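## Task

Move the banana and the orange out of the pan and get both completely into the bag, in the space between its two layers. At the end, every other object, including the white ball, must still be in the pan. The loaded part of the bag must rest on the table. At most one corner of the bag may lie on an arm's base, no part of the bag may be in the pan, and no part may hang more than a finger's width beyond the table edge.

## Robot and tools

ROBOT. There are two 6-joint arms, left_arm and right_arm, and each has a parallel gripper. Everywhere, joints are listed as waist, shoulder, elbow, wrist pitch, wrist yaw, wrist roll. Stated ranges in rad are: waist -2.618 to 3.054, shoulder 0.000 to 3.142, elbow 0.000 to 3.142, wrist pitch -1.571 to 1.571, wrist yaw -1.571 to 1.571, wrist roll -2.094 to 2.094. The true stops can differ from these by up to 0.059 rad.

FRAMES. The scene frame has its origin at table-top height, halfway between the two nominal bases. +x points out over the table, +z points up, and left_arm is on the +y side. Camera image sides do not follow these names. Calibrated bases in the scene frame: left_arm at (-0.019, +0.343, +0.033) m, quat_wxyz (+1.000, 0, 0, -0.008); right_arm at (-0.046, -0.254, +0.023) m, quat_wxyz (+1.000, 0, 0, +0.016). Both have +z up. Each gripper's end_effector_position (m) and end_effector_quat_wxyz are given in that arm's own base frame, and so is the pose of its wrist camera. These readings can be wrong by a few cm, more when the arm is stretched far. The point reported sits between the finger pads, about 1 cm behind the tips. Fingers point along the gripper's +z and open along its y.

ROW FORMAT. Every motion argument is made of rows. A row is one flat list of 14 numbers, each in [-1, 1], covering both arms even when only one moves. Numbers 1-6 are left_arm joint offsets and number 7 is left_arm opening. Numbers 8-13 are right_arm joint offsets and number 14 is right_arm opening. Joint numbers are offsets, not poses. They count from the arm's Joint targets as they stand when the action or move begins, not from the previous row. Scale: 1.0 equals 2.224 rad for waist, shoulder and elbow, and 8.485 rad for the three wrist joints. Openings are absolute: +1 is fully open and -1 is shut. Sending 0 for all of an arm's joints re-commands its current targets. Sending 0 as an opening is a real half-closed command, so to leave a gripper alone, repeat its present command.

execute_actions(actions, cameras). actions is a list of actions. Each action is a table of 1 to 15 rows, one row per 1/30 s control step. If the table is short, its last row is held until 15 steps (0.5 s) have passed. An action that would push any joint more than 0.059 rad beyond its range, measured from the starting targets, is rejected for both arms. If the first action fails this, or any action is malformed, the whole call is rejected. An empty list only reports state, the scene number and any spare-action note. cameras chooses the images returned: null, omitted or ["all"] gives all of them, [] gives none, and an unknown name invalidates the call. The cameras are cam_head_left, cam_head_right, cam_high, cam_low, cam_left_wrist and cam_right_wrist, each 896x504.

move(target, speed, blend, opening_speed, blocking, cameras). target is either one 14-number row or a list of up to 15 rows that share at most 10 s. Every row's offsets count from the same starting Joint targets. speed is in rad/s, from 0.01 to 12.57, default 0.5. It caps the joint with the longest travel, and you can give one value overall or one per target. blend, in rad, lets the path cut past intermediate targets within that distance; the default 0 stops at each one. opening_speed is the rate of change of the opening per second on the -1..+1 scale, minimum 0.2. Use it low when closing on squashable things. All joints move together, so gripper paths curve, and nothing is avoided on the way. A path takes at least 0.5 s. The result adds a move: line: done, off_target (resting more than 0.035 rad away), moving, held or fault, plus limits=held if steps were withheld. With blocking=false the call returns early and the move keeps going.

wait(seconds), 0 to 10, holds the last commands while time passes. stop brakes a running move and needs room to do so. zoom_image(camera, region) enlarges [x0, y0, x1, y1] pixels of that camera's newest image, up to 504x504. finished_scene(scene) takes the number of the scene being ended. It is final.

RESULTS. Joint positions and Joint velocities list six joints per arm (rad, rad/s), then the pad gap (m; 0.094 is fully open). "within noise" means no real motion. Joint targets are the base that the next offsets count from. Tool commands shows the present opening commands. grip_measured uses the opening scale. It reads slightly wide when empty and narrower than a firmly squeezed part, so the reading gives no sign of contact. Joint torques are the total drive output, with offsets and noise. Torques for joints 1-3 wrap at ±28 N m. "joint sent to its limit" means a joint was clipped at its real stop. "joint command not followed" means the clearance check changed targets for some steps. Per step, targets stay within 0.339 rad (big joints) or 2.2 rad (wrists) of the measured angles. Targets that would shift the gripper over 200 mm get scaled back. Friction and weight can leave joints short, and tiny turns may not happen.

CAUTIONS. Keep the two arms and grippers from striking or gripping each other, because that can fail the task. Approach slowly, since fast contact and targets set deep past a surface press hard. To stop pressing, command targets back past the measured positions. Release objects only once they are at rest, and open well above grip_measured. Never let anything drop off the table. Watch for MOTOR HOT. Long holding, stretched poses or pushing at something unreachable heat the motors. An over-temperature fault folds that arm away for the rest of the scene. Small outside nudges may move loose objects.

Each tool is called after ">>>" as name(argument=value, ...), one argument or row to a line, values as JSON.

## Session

Scene 1 done. Starting scene 2.

>>> execute_actions(
  actions=[],
)

>>> zoom_image(
  camera="cam_head_left",
  region=[160, 150, 480, 420],
)

>>> zoom_image(
  camera="cam_head_right",
  region=[160, 150, 480, 420],
)

>>> zoom_image(
  camera="cam_high",
  region=[300, 200, 640, 460],
)

Scene clock: 0.00 s.
left_arm: end_effector_position=(+0.3944, +0.0308, +0.0949) grip_measured=+1.000 end_effector_quat_wxyz=(+0.587, -0.050, +0.806, +0.059) | right_arm: end_effector_position=(+0.3969, +0.0123, +0.0815) grip_measured=+1.000 end_effector_quat_wxyz=(+0.550, -0.013, +0.835, -0.014)
Joint positions: left_arm=[0.018 1.567 0.361 0.893 -0.137 -0.006 0.094] | right_arm=[0.058 1.557 0.408 0.741 0.063 -0.014 0.094]
Joint velocities: within noise
Joint torques (N m): no reading
Heat: left arm: 25 °C; right arm: 28 °C.
Joint targets: left_arm=[0.018 1.563 0.365 0.889 -0.137 -0.006] | right_arm=[0.058 1.547 0.419 0.755 0.063 -0.014]
Tool commands: left_gripper/opening=+1.0 right_gripper/opening=+1.0

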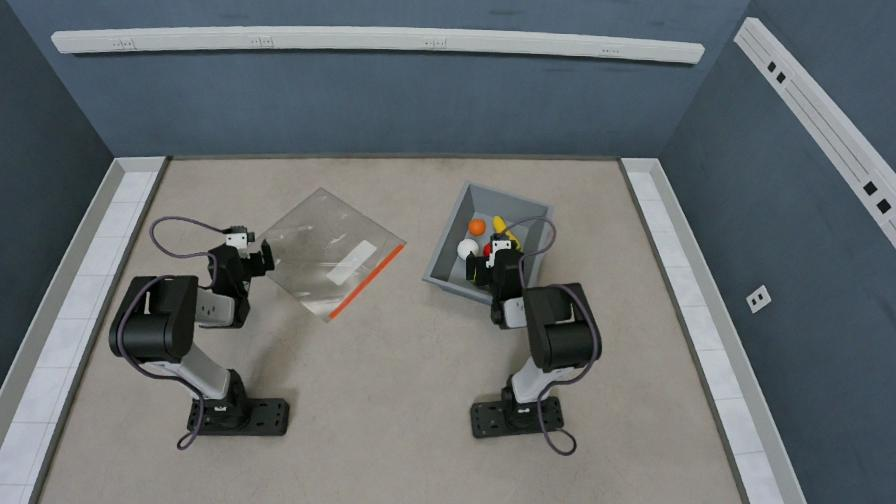

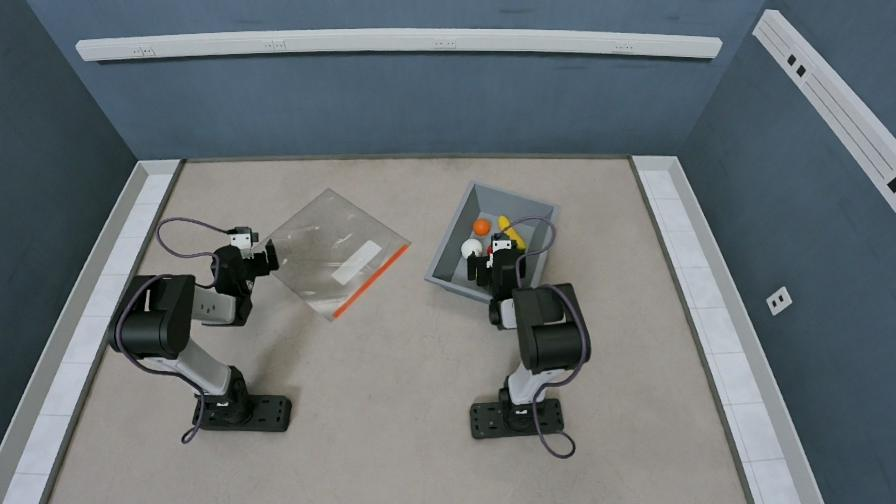

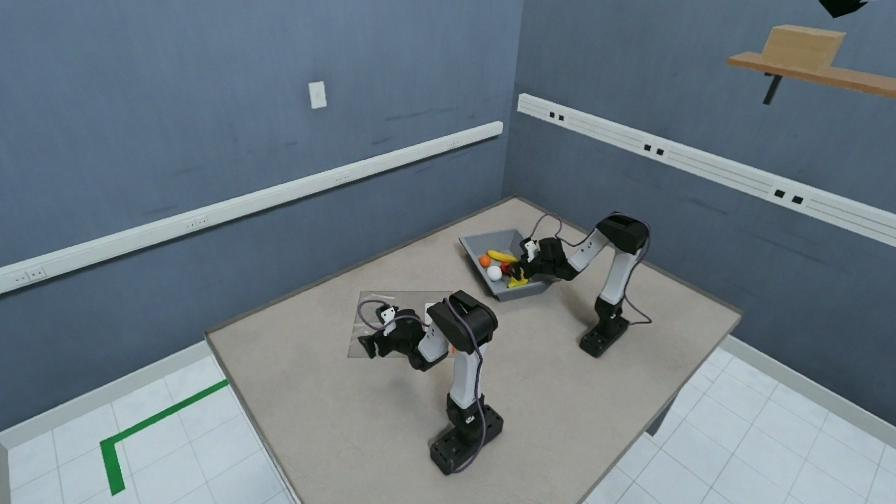

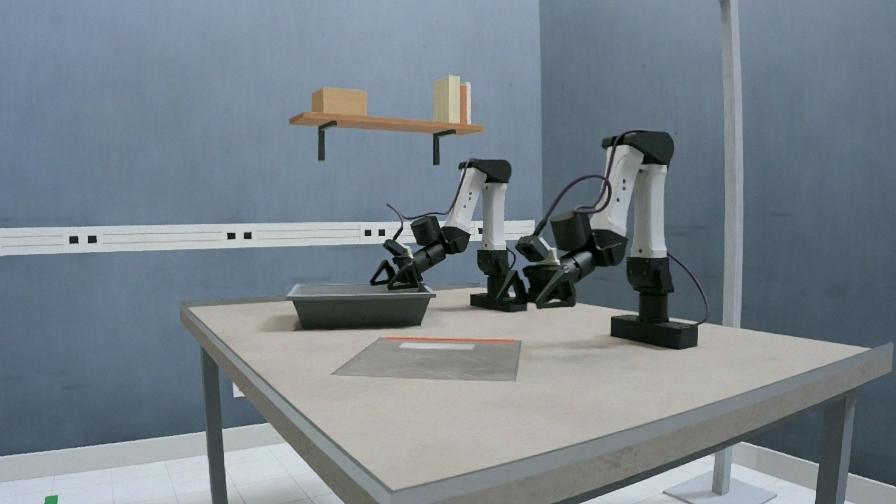

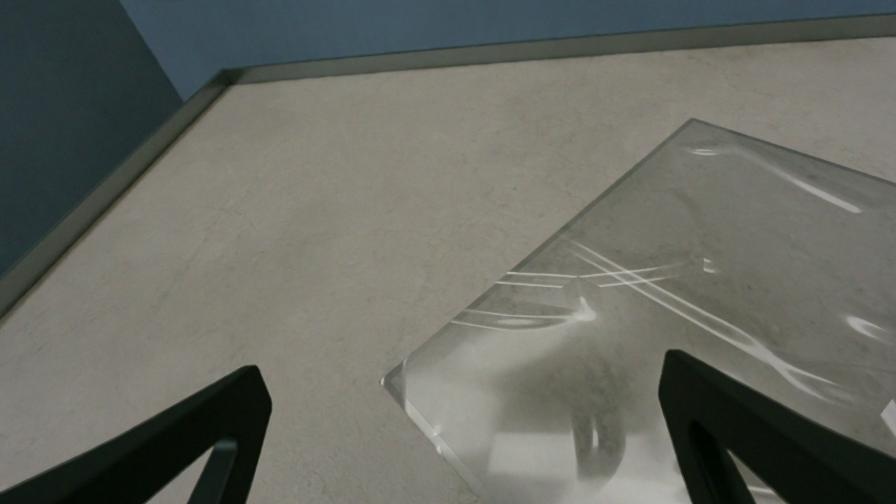

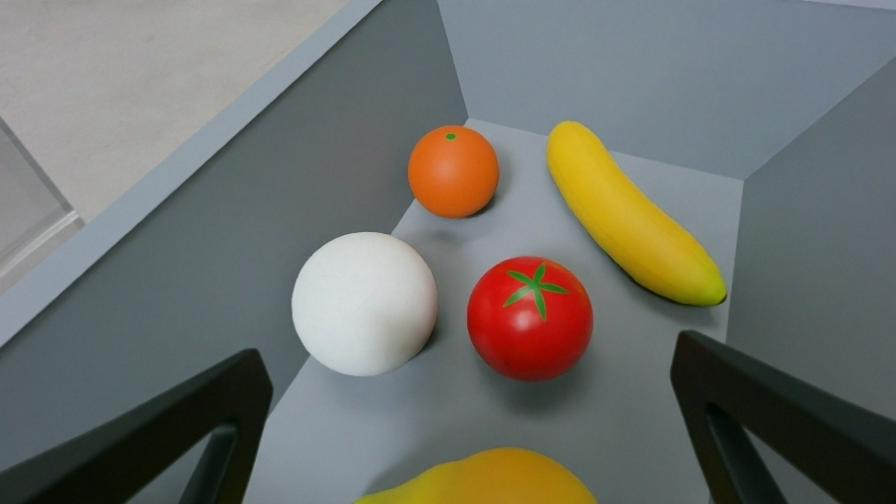

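Scaled by 1.575 from the camera's 896x504 image, which has a finer 1280x720 frame.

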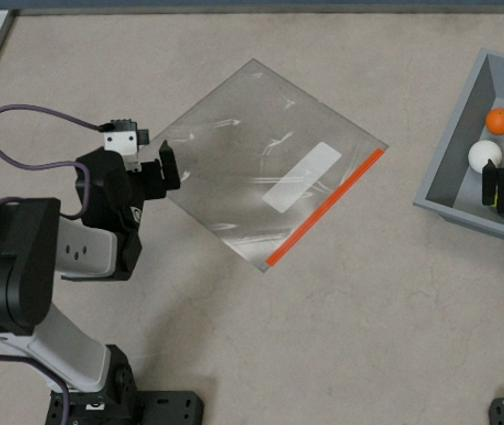

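Scaled by 1.575 from the camera's 896x504 image, which has a finer 1280x720 frame.

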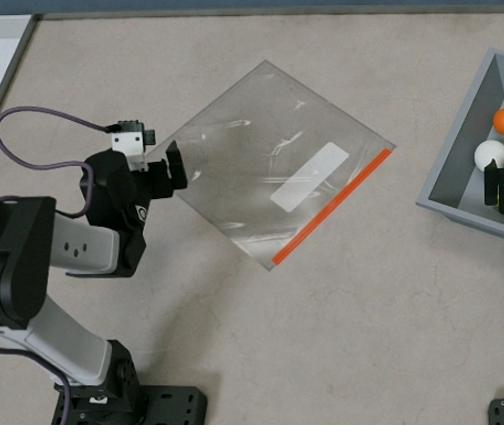

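Scaled by 1.482 from the camera's 896x504 image, which has a finer 1280x720 frame.

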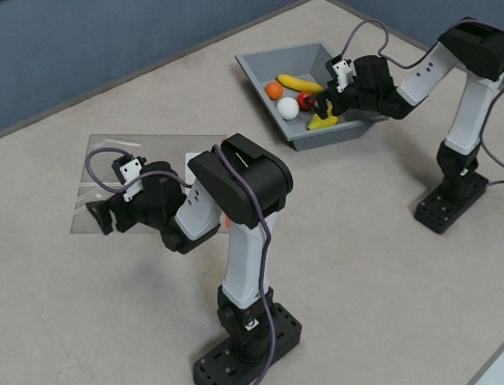

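>>> move(
  target=[
    [-0.143, 0.113, 0.3725, -0.1382, 0.008, 0.0033, -0.234, 0.1088, -0.1284, 0.2015, -0.1368, -0.0074, 0.0016, 0.2],
    [-0.2869, 0.2259, 0.745, -0.2764, 0.0161, 0.0066, -0.234, 0.2797, -0.1759, 0.1175, -0.1272, -0.0074, 0.0016, 0.2],
  ],
  speed=1.2,
  blend=0.15,
)

>>> zoom_image(
  camera="cam_head_right",
  region=[400, 160, 600, 330],
)

Scene clock: 12.53 s.
left_arm: end_effector_position=(+0.3338, -0.2355, +0.1523) grip_measured=-0.232 end_effector_quat_wxyz=(+0.041, +0.323, +0.946, -0.005) | right_arm: end_effector_position=(+0.2568, +0.2031, +0.1110) grip_measured=+0.201 end_effector_quat_wxyz=(+0.340, -0.311, +0.880, +0.114)
Joint positions: left_arm=[-0.62 2.046 2.002 -1.444 -0.014 0.038 0.036] | right_arm=[0.673 1.178 0.683 -0.344 0.007 -0.008 0.056]
Joint torques (N m): left_arm=[0.25 -8.85 9.09 0.48 0.13 0.05] | right_arm=[0.73 -5.49 6.8 1.72 -0.09 0.12]
Heat: left arm: 28 °C; right arm: 30 °C.
Joint targets: left_arm=[-0.620 2.066 2.023 -1.457 0.000 0.050] | right_arm=[0.680 1.156 0.680 -0.324 0.000 -0.001]
move: done

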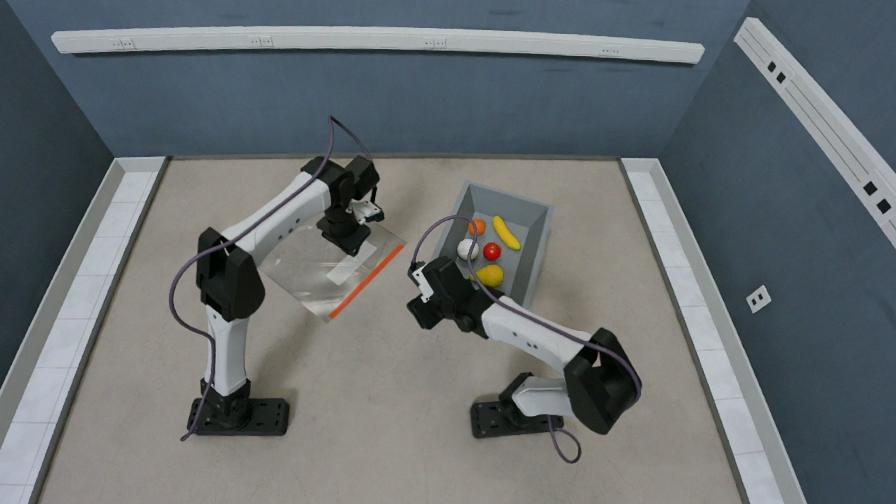

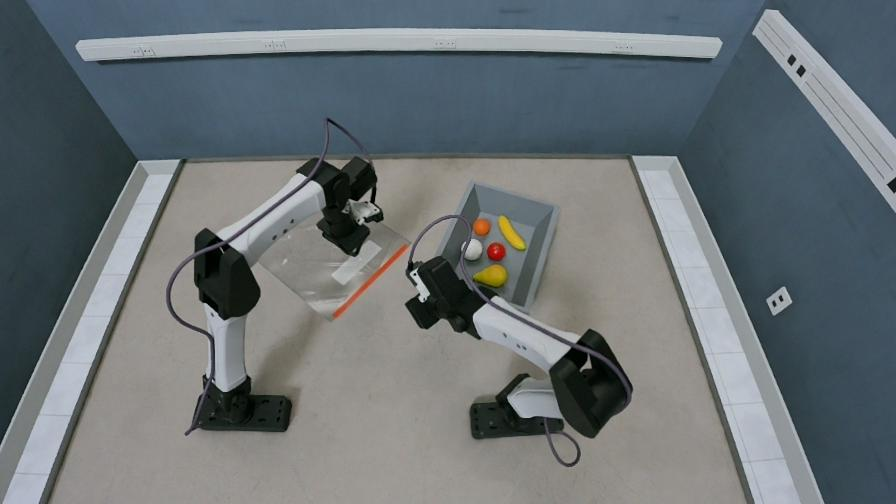

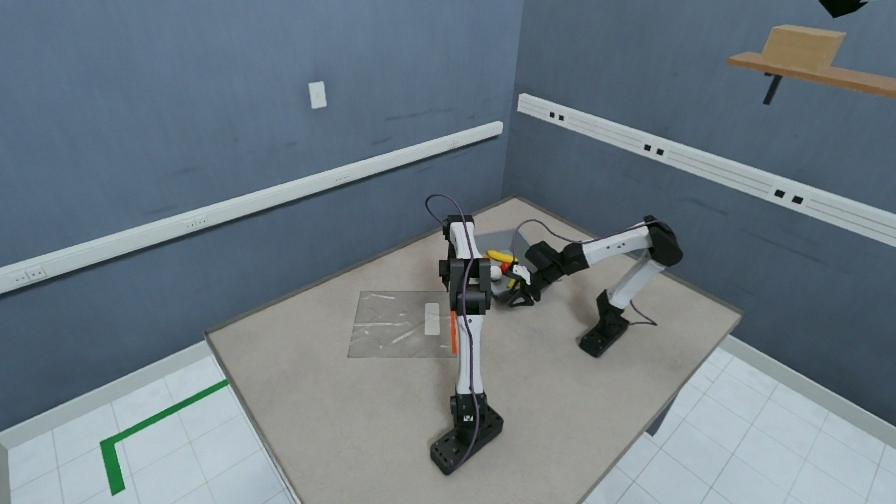

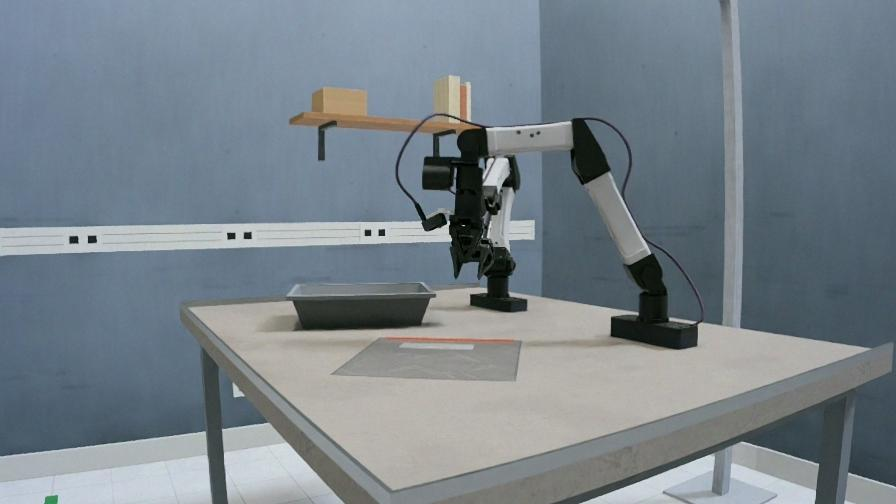

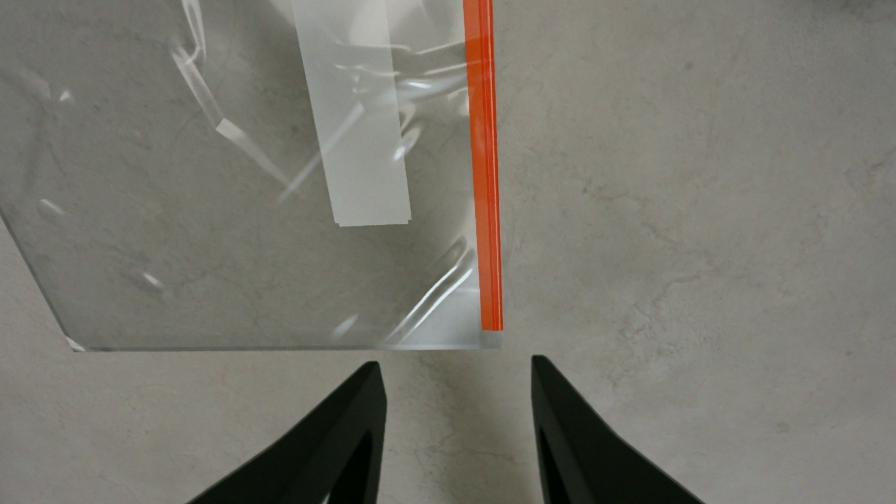

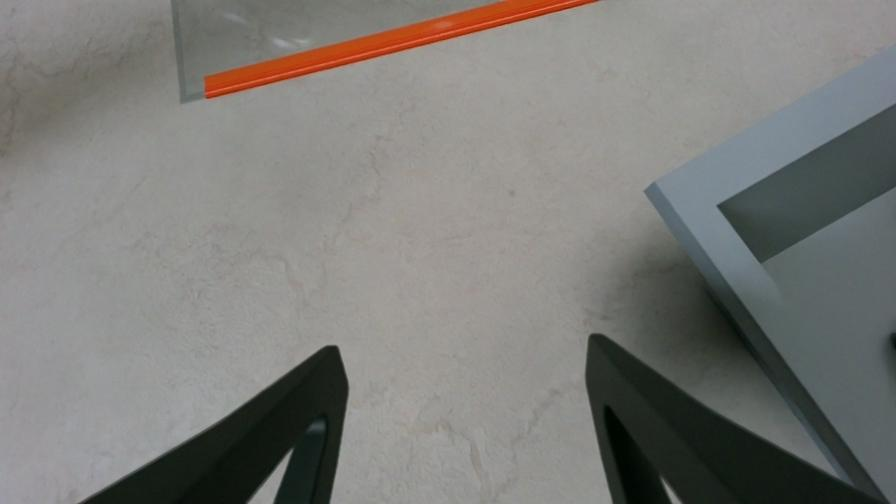

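Scaled by 2.520 from the camera's 896x504 image, which has a finer 1280x720 frame.

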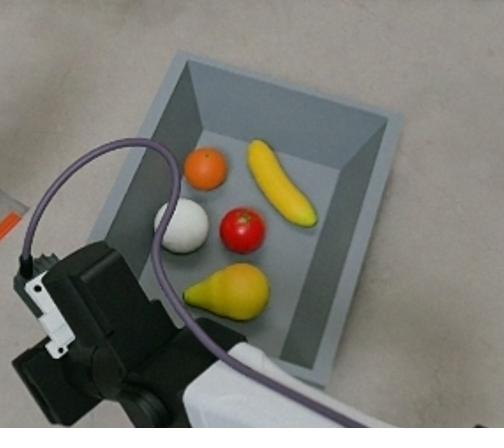

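>>> move(
  target=[0.0220, 0.1154, -0.0436, 0.0400, 0.0014, 0.0042, -0.234, -0.3417, 0.2463, 0.3553, -0.0521, 0, 0, 0.2],
  speed=0.9,
  cameras=["cam_left_wrist", "cam_right_wrist"],
)

Scene clock: 19.00 s.
left_arm: end_effector_position=(+0.3894, -0.2521, +0.0290) grip_measured=-0.232 end_effector_quat_wxyz=(+0.033, +0.319, +0.947, -0.006) | right_arm: end_effector_position=(+0.4317, -0.0361, +0.1630) grip_measured=+0.201 end_effector_quat_wxyz=(+0.272, +0.037, +0.962, -0.013)
Joint positions: left_arm=[-0.577 2.309 1.932 -1.127 -0.005 0.074 0.036] | right_arm=[-0.083 1.693 1.44 -0.767 0.002 -0.007 0.056]
Joint torques (N m): left_arm=[0.65 -11.34 6.45 0.63 0.16 0.06] | right_arm=[0.31 -7.01 9.91 1.32 -0.04 0.11]
Heat: left arm: 28 °C; right arm: 30 °C.
Joint targets: left_arm=[-0.571 2.322 1.926 -1.117 0.011 0.085] | right_arm=[-0.080 1.704 1.470 -0.767 0.000 -0.001]
move: done
Images, in order (width x height): cam_left_wrist 896x504, cam_right_wrist 896x504.

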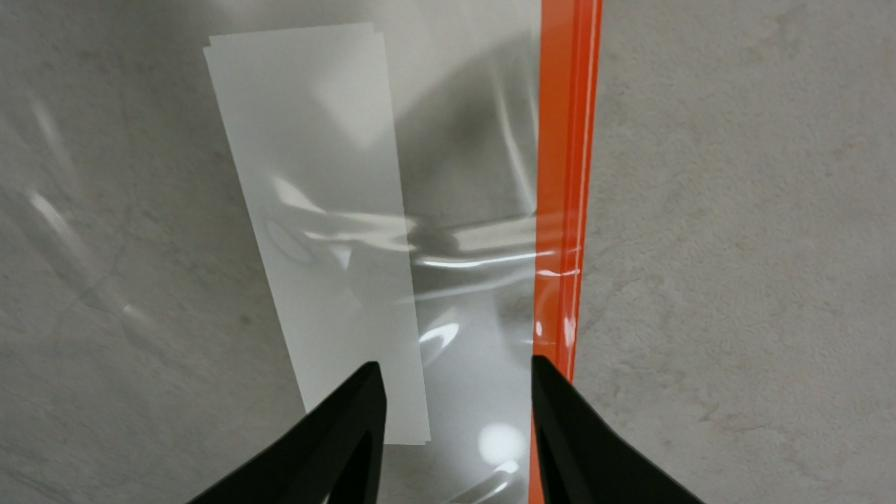

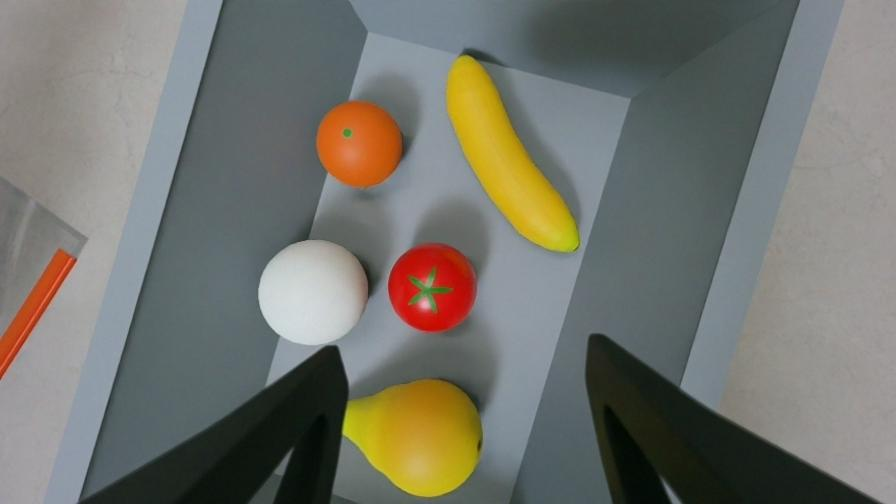

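>>> move(
  target=[0, 0.0135, -0.0388, 0.0142, 0, 0, -0.234, 0.0558, 0.2102, 0.1453, 0.0190, 0, 0.1076, 0.28],
  speed=0.6,
  cameras=["cam_left_wrist", "cam_right_wrist"],
)

Scene clock: 25.03 s.
left_arm: end_effector_position=(+0.3920, -0.2540, -0.0003) grip_measured=-0.232 end_effector_quat_wxyz=(+0.041, +0.319, +0.947, -0.008) | right_arm: end_effector_position=(+0.5446, +0.0212, +0.0843) grip_measured=+0.279 end_effector_quat_wxyz=(+0.243, +0.404, +0.873, +0.123)
Joint positions: left_arm=[-0.577 2.33 1.849 -1.007 -0.005 0.074 0.036] | right_arm=[0.039 2.161 1.765 -0.622 0.002 0.905 0.06]
Joint torques (N m): left_arm=[0.65 -10.74 6 0.7 0.17 0.06] | right_arm=[0.47 -10.82 9.7 1.4 0 0.06]
Heat: left arm: 29 °C; right arm: 31 °C.
Joint targets: left_arm=[-0.571 2.352 1.839 -0.997 0.011 0.085] | right_arm=[0.044 2.171 1.794 -0.605 0.000 0.912]
move: done
Images, in order (width x height): cam_left_wrist 896x504, cam_right_wrist 896x504.

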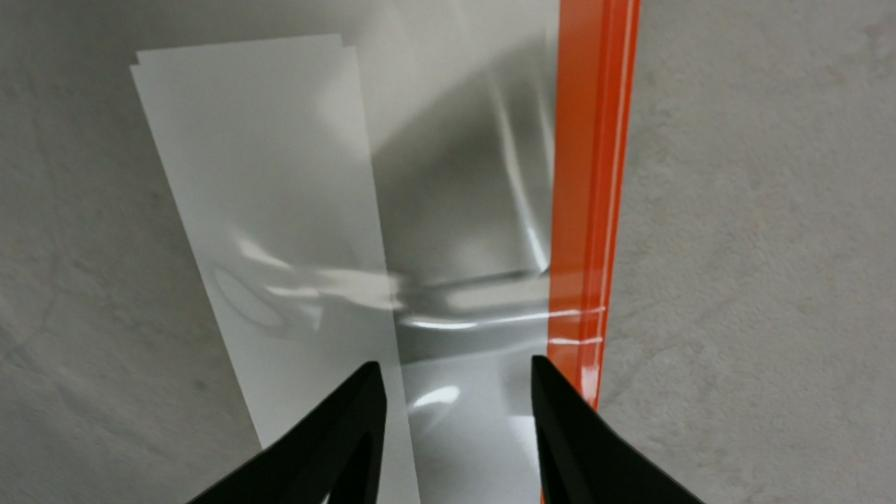

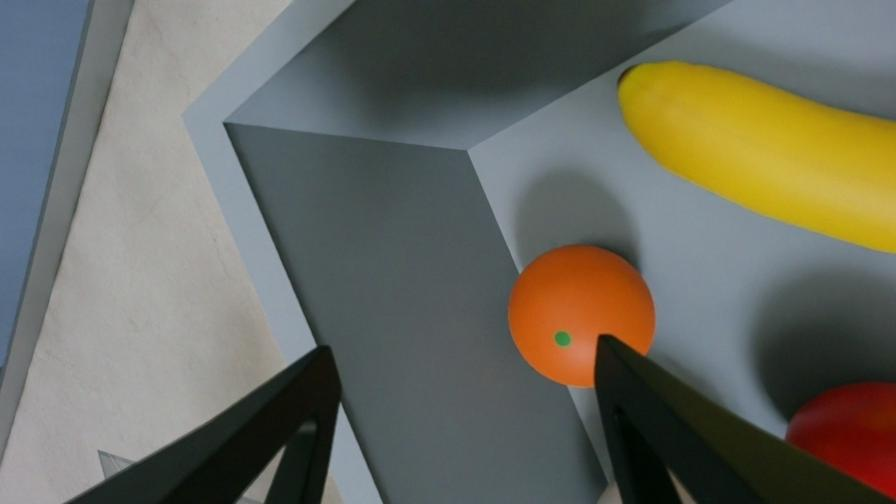

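>>> move(
  target=[0, 0.0067, -0.0058, 0.0020, 0, 0, -0.234, -0.0103, 0.0054, -0.0832, 0.0210, 0, 0, 0.28],
  speed=0.4,
  cameras=["cam_left_wrist", "cam_right_wrist"],
)

Scene clock: 26.93 s.
left_arm: end_effector_position=(+0.3905, -0.2530, -0.0105) grip_measured=-0.232 end_effector_quat_wxyz=(+0.035, +0.319, +0.947, -0.007) | right_arm: end_effector_position=(+0.5391, +0.0140, +0.0414) grip_measured=+0.279 end_effector_quat_wxyz=(+0.247, +0.409, +0.870, +0.123)
Joint positions: left_arm=[-0.577 2.346 1.836 -0.99 -0.005 0.074 0.036] | right_arm=[0.026 2.175 1.608 -0.445 0.002 0.906 0.06]
Joint torques (N m): left_arm=[0.68 -10.84 5.98 0.67 0.16 0.06] | right_arm=[-0.47 -10.91 6.76 1.44 0 0.09]
Heat: left arm: 30 °C; right arm: 32 °C.
Joint targets: left_arm=[-0.571 2.367 1.826 -0.980 0.011 0.085] | right_arm=[0.021 2.184 1.608 -0.427 0.000 0.912]
move: done
Images, in order (width x height): cam_left_wrist 896x504, cam_right_wrist 896x504.

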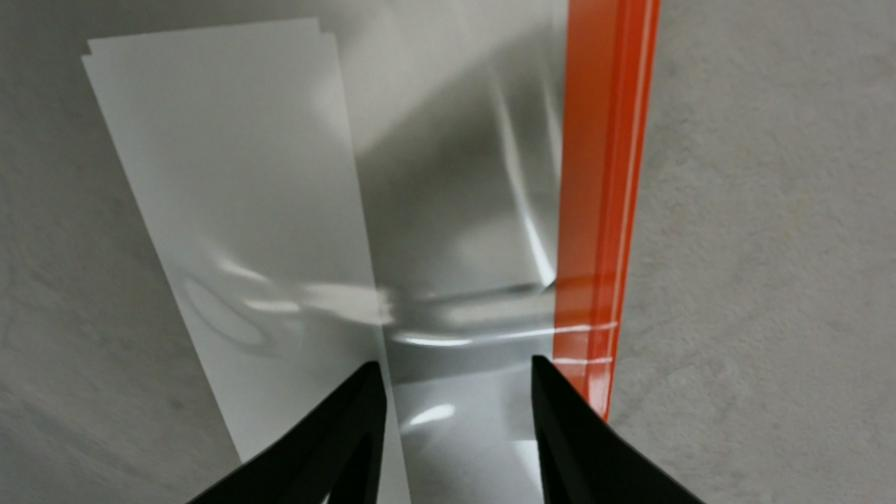

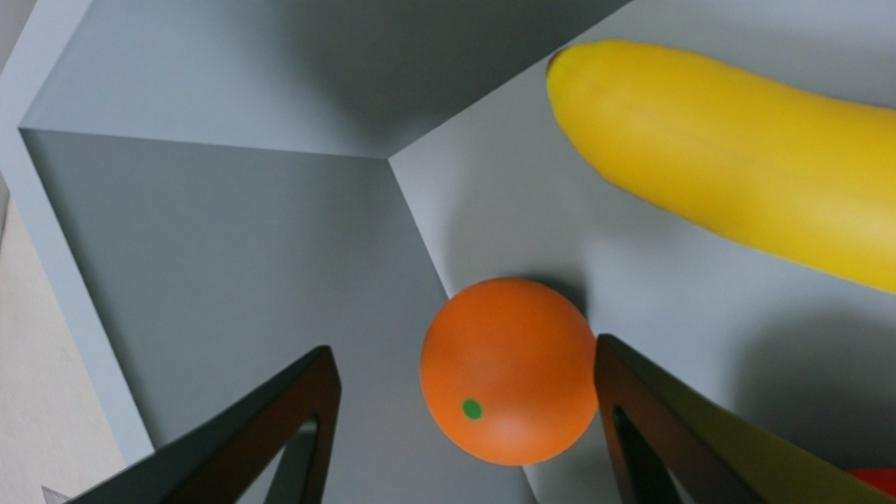

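>>> move(
  target=[0, 0.0031, -0.0069, 0.0026, 0, 0, -0.234, 0, 0.0123, -0.0294, 0.0123, 0, 0, 0.28],
  speed=0.2,
  cameras=["cam_left_wrist", "cam_right_wrist"],
)

Scene clock: 28.87 s.
left_arm: end_effector_position=(+0.3906, -0.2531, -0.0144) grip_measured=-0.232 end_effector_quat_wxyz=(+0.036, +0.320, +0.947, -0.007) | right_arm: end_effector_position=(+0.5399, +0.0140, +0.0197) grip_measured=+0.279 end_effector_quat_wxyz=(+0.254, +0.408, +0.867, +0.127)
Joint positions: left_arm=[-0.577 2.348 1.824 -0.973 -0.004 0.075 0.036] | right_arm=[0.026 2.199 1.545 -0.34 0.002 0.906 0.06]
Joint torques (N m): left_arm=[0.68 -10.47 5.68 0.74 0.16 0.05] | right_arm=[-0.49 -10.62 6.41 1.41 0 0.09]
Heat: left arm: 31 °C; right arm: 33 °C.
Joint targets: left_arm=[-0.571 2.374 1.811 -0.958 0.012 0.085] | right_arm=[0.021 2.211 1.543 -0.323 0.000 0.912]
move: done
Images, in order (width x height): cam_left_wrist 896x504, cam_right_wrist 896x504.

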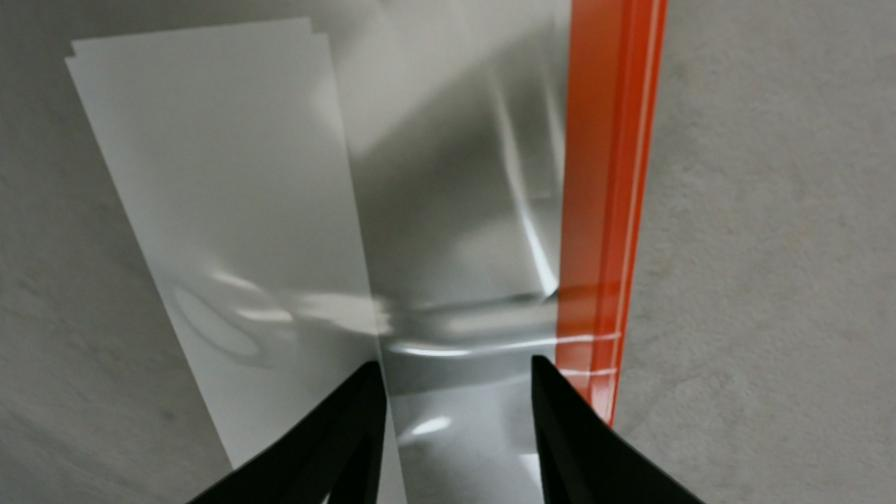

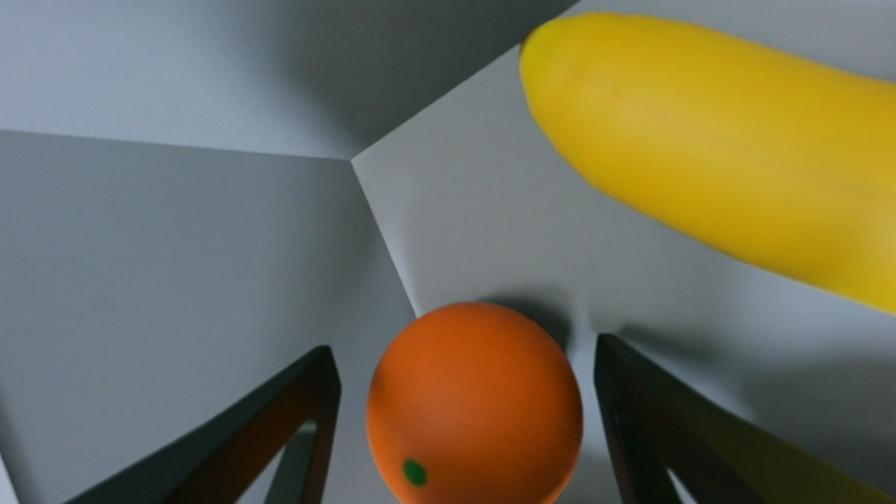

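>>> move(
  target=[0, 0, 0, 0, 0, 0, -1, 0, 0, 0, 0, 0, 0, -0.25],
  opening_speed=0.4,
  cameras=["cam_left_wrist", "cam_right_wrist"],
)

>>> zoom_image(
  camera="cam_left_wrist",
  region=[330, 200, 680, 504],
)

Scene clock: 35.27 s.
left_arm: end_effector_position=(+0.3912, -0.2544, -0.0143) grip_measured=-0.985 end_effector_quat_wxyz=(+0.038, +0.320, +0.947, -0.010) | right_arm: end_effector_position=(+0.5402, +0.0140, +0.0198) grip_measured=-0.228 end_effector_quat_wxyz=(+0.255, +0.408, +0.867, +0.127)
Joint positions: left_arm=[-0.577 2.348 1.824 -0.968 0 0.075 0.001] | right_arm=[0.026 2.199 1.545 -0.339 0.002 0.906 0.036]
Joint torques (N m): left_arm=[0.68 -10.52 5.64 0.7 0.12 0.05] | right_arm=[-0.49 -10.63 6.41 1.44 -0.01 0.09]
Heat: left arm: 32 °C; right arm: 35 °C.
Joint targets: left_arm=[-0.571 2.374 1.811 -0.958 0.011 0.085] | right_arm=[0.021 2.211 1.543 -0.323 0.000 0.912]
move: done
Images, in order (width x height): cam_left_wrist 896x504, cam_right_wrist 896x504.

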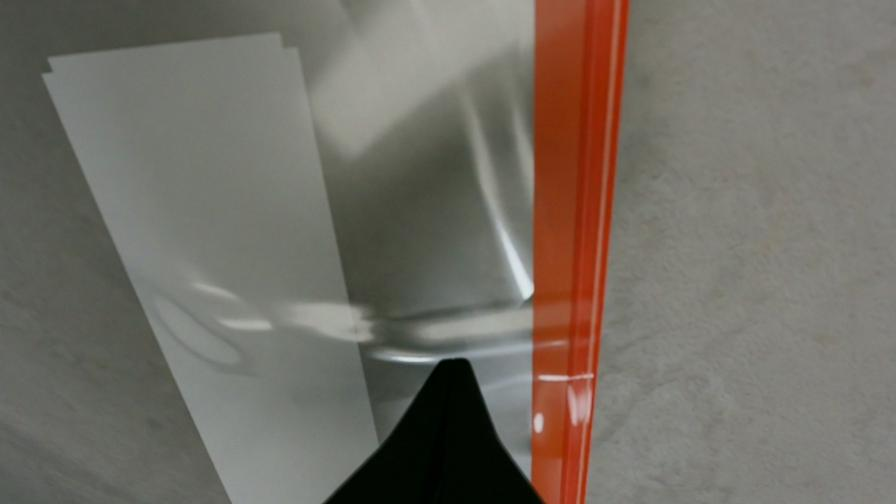

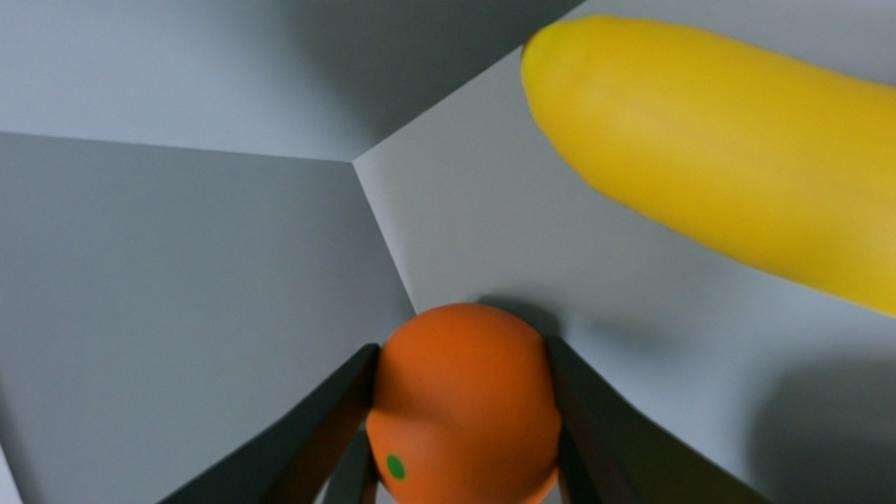

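Scaled by 1.440 from the camera's 896x504 image, which has a finer 1280x720 frame.

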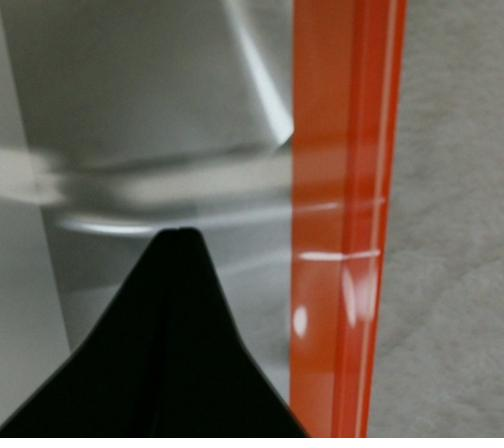

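>>> execute_actions(
  actions=[],
)

Scene clock: 36.93 s.
left_arm: end_effector_position=(+0.3912, -0.2544, -0.0143) grip_measured=-0.985 end_effector_quat_wxyz=(+0.038, +0.320, +0.947, -0.010) | right_arm: end_effector_position=(+0.5402, +0.0140, +0.0198) grip_measured=-0.234 end_effector_quat_wxyz=(+0.255, +0.408, +0.867, +0.127)
Joint positions: left_arm=[-0.577 2.348 1.824 -0.968 0 0.075 0.001] | right_arm=[0.026 2.199 1.545 -0.339 0.002 0.906 0.036]
Joint velocities: within noise
Joint torques (N m): left_arm=[0.68 -10.5 5.64 0.68 0.12 0.05] | right_arm=[-0.49 -10.62 6.42 1.44 -0.01 0.09]
Heat: left arm: 33 °C; right arm: 35 °C.
Joint targets: left_arm=[-0.571 2.374 1.811 -0.958 0.011 0.085] | right_arm=[0.021 2.211 1.543 -0.323 0.000 0.912]
Tool commands: left_gripper/opening=-1.0 right_gripper/opening=-0.25

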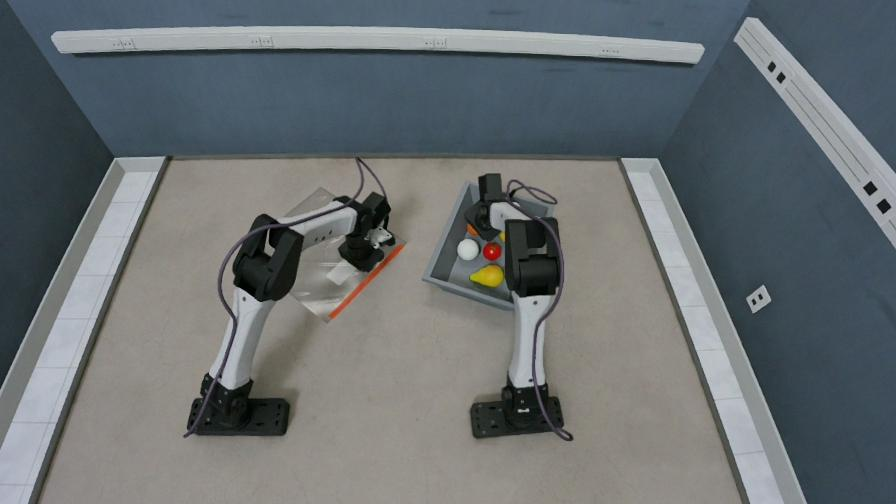

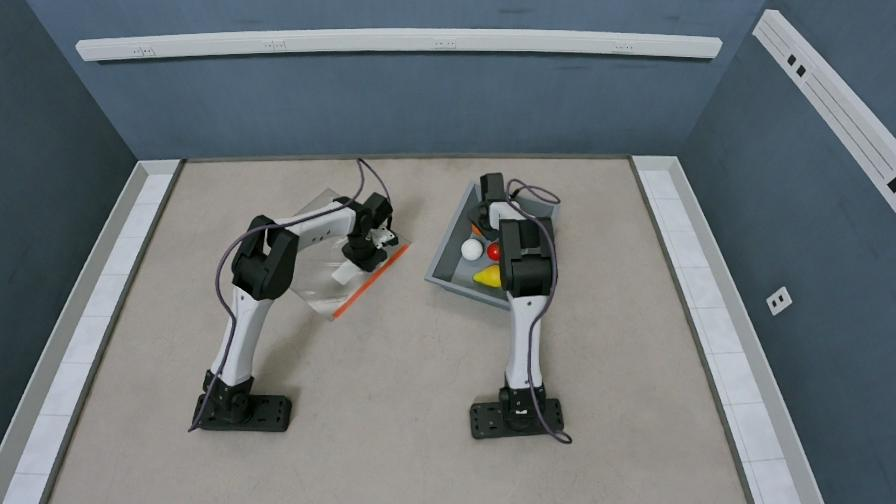

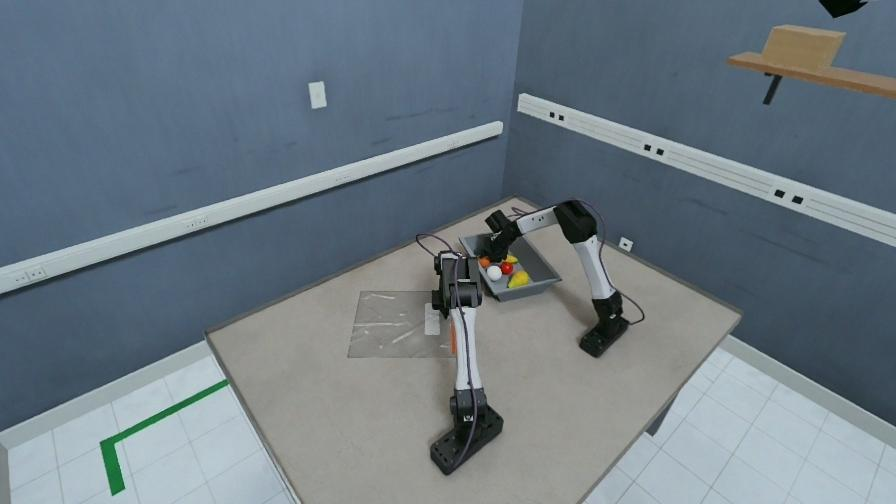

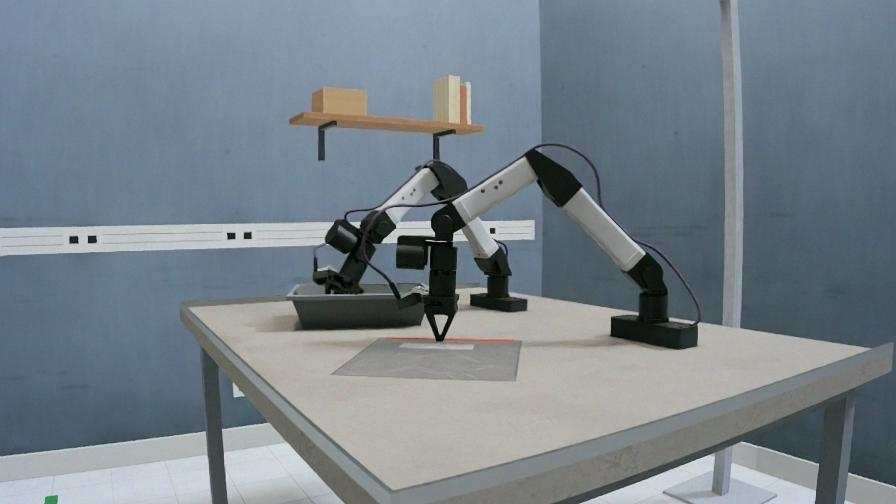

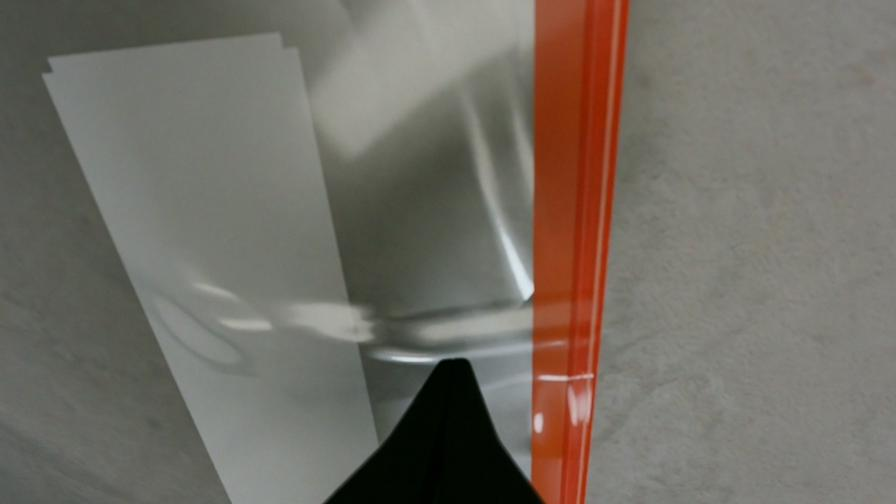

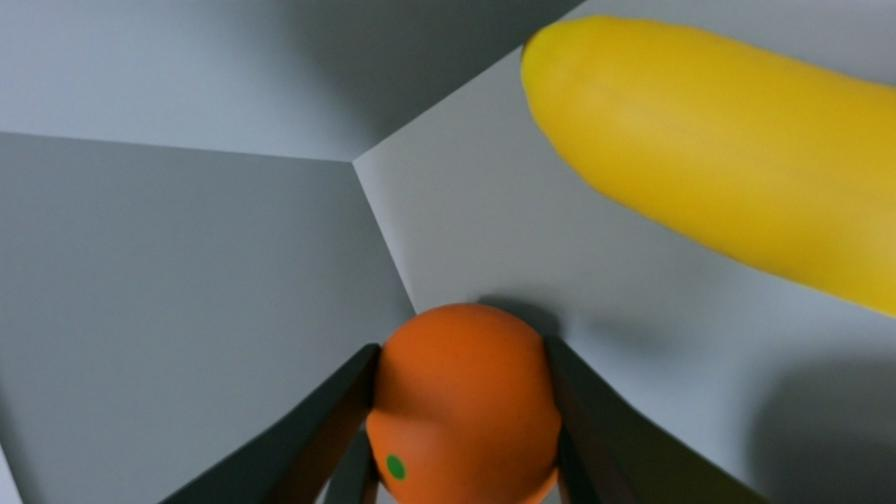

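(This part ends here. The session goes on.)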